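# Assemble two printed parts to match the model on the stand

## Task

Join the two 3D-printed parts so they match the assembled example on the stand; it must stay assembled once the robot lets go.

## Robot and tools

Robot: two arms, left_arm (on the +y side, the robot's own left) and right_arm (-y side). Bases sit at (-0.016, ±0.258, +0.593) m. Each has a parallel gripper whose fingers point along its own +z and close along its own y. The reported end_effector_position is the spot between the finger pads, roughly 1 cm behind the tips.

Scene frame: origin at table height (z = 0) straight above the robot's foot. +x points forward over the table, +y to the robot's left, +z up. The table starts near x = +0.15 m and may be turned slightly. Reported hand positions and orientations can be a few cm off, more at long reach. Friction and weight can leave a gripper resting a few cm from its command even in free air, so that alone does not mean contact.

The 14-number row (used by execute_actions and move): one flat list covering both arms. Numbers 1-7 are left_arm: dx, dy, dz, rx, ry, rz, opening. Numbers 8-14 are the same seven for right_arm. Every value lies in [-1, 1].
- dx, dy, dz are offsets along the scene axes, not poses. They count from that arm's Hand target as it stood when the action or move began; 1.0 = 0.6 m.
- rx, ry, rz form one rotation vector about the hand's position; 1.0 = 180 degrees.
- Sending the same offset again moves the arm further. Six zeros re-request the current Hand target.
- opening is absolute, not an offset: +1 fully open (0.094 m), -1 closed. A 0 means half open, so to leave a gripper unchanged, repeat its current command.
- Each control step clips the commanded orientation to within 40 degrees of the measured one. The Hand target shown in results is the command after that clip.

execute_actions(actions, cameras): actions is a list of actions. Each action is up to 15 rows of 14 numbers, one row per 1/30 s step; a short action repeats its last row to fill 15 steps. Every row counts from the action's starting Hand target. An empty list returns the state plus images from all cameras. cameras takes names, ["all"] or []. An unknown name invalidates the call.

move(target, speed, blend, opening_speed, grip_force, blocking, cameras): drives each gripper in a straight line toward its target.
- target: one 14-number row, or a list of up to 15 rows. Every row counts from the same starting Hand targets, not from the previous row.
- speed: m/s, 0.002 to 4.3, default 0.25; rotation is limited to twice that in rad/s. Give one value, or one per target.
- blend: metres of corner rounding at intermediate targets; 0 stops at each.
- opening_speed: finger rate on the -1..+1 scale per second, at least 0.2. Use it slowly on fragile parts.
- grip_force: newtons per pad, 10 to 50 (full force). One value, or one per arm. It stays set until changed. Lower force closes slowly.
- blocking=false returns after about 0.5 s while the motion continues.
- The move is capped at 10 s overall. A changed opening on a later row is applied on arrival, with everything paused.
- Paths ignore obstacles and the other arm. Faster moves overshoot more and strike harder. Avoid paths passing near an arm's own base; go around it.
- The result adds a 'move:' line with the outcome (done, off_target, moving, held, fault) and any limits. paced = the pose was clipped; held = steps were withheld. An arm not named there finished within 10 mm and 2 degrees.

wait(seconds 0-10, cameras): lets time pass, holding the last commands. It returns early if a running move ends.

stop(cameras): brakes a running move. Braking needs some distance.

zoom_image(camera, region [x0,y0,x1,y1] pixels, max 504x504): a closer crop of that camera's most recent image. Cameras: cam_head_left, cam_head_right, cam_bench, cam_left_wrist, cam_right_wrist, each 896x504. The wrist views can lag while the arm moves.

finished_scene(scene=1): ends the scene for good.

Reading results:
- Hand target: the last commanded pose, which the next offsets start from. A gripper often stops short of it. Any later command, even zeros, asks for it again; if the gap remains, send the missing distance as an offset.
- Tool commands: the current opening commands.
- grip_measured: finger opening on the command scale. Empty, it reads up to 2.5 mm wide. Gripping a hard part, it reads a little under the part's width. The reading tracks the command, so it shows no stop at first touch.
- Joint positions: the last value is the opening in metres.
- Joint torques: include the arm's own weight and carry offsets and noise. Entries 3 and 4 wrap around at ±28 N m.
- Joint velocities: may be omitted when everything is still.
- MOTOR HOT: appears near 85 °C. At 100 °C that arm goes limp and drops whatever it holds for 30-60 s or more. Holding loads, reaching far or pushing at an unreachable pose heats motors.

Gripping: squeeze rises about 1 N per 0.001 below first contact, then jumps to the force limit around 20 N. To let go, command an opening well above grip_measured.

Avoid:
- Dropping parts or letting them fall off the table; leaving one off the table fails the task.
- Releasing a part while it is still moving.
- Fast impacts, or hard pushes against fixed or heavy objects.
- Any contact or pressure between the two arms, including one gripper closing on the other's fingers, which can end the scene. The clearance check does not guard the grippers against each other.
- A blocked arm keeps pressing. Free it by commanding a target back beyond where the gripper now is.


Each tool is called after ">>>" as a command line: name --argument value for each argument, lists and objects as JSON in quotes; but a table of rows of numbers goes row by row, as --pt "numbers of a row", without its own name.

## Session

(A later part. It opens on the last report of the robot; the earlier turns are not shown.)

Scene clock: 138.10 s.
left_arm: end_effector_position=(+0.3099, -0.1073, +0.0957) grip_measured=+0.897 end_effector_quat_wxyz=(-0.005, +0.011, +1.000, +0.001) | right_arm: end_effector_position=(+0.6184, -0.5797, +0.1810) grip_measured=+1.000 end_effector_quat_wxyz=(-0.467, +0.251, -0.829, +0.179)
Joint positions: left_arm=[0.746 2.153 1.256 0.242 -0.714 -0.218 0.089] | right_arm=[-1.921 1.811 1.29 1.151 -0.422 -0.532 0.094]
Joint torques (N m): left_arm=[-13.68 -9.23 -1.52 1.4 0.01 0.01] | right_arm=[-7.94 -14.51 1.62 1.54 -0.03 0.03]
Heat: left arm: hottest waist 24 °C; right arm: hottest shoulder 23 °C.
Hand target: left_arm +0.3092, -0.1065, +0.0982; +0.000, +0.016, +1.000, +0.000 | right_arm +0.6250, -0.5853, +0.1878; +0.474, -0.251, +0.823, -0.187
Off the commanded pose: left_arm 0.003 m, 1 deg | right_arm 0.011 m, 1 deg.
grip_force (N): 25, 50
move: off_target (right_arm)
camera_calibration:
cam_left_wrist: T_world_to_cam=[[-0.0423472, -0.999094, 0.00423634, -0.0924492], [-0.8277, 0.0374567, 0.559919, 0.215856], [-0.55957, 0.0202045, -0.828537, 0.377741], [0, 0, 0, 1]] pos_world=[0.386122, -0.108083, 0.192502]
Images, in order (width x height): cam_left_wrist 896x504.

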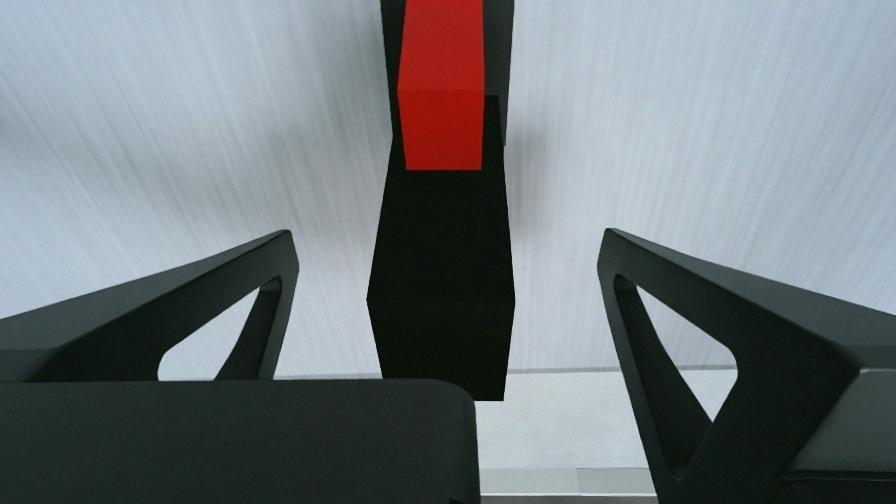

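Aligned. Lift straight up and away.

>>> move --pt "-0.003 0 0.12 0 0 0 0.9 0 0 0 0 0 0 1" --pt "0.0 0.42 0.18 0 0 0 0.9 0 0 0 0 0 0 1" --speed '[0.1, 0.25]' --cameras '["cam_head_left", "cam_head_right", "cam_bench"]'

>>> zoom_image --camera "cam_bench" --region '[505, 290, 585, 440]'

>>> zoom_image --camera "cam_head_right" --region '[385, 250, 455, 350]'

>>> zoom_image --camera "cam_head_left" --region '[450, 250, 520, 350]'

Scene clock: 141.63 s.
left_arm: end_effector_position=(+0.3136, +0.1483, +0.1973) grip_measured=+0.897 end_effector_quat_wxyz=(-0.005, +0.005, +1.000, +0.005) | right_arm: end_effector_position=(+0.6184, -0.5797, +0.1810) grip_measured=+1.000 end_effector_quat_wxyz=(-0.467, +0.251, -0.829, +0.179)
Joint positions: left_arm=[1.071 1.564 0.634 0.395 -0.45 -0.013 0.089] | right_arm=[-1.921 1.811 1.29 1.151 -0.422 -0.532 0.094]
Joint torques (N m): left_arm=[-6.07 -10.34 -3.67 1.13 0.03 0.02] | right_arm=[-7.94 -14.62 1.61 1.55 -0.02 0.04]
Heat: left arm: hottest waist 24 °C; right arm: hottest shoulder 23 °C.
Hand target: left_arm +0.3092, +0.1455, +0.2062; +0.000, +0.016, +1.000, +0.000 | right_arm +0.6250, -0.5853, +0.1878; +0.474, -0.251, +0.823, -0.187
Off the commanded pose: left_arm 0.010 m, 2 deg | right_arm 0.011 m, 1 deg.
grip_force (N): 25, 50
move: off_target (right_arm)
Images, in order (width x height): cam_head_left 896x504, cam_head_right 896x504, cam_bench 896x504.

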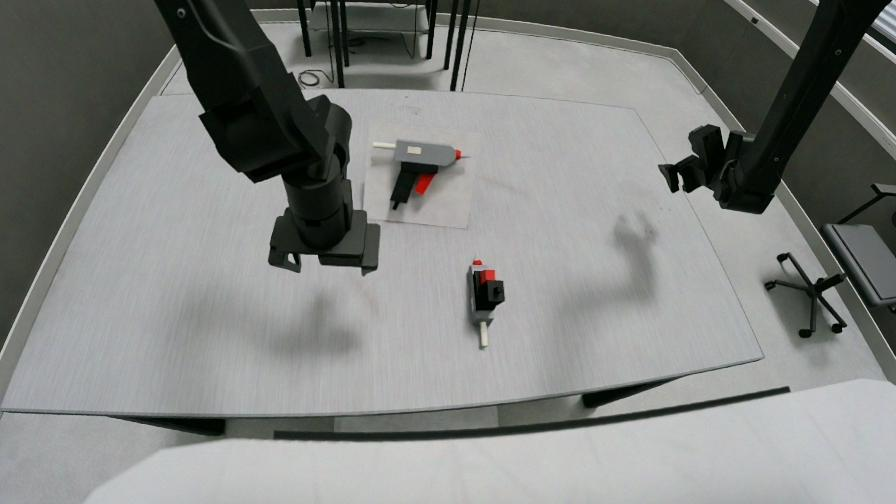

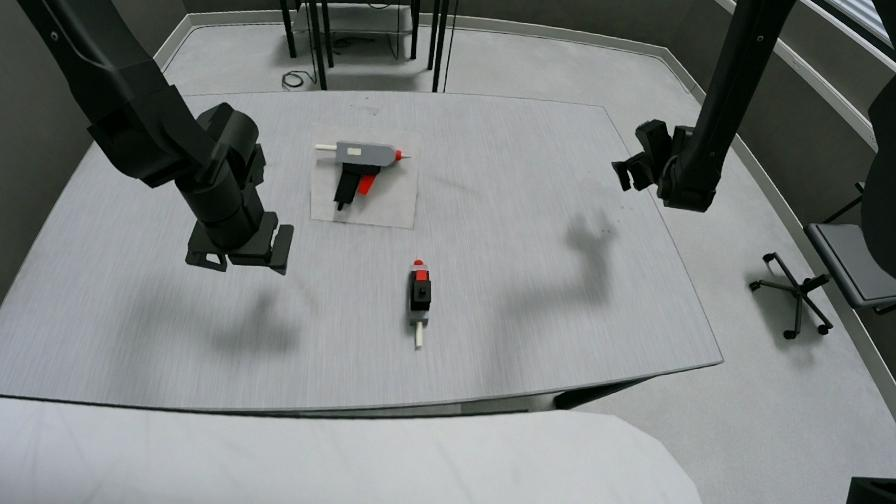

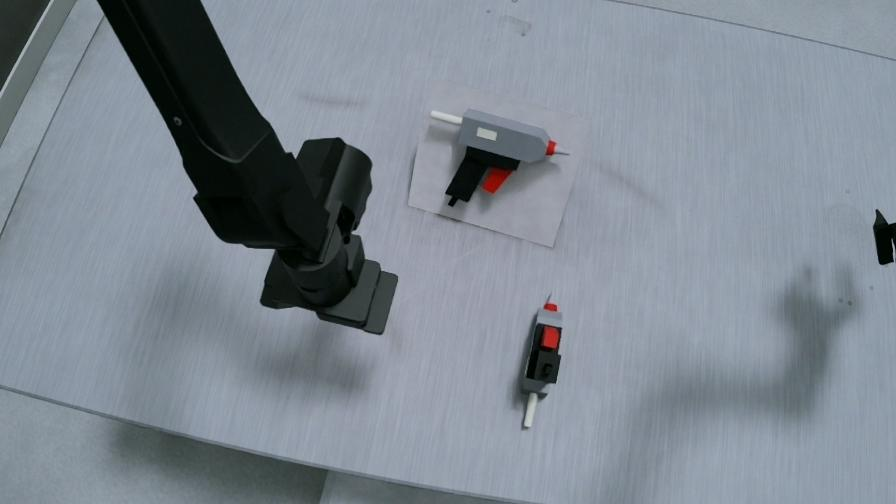

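Scaled by 3.360 from the camera's 896x504 image, which has a finer 1280x720 frame.

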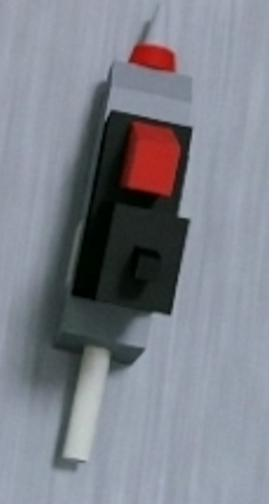

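Scaled by 5.040 from the camera's 896x504 image, which has a finer 1280x720 frame.

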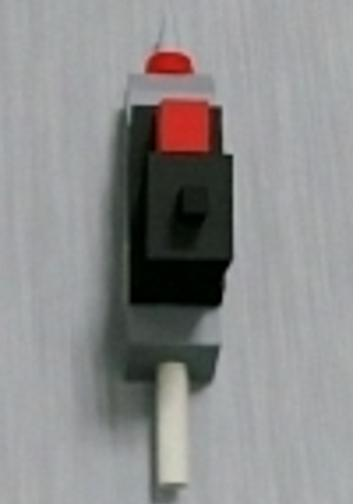

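Scaled by 5.040 from the camera's 896x504 image, which has a finer 1280x720 frame.

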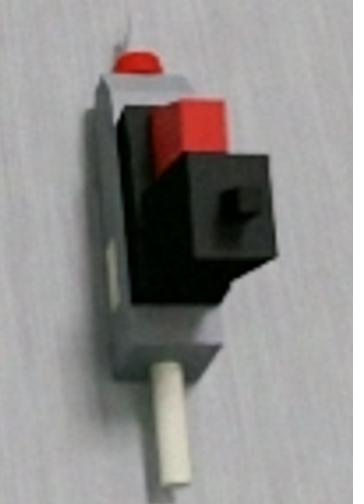

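>>> finished_scene

The scene is finished: the task was done.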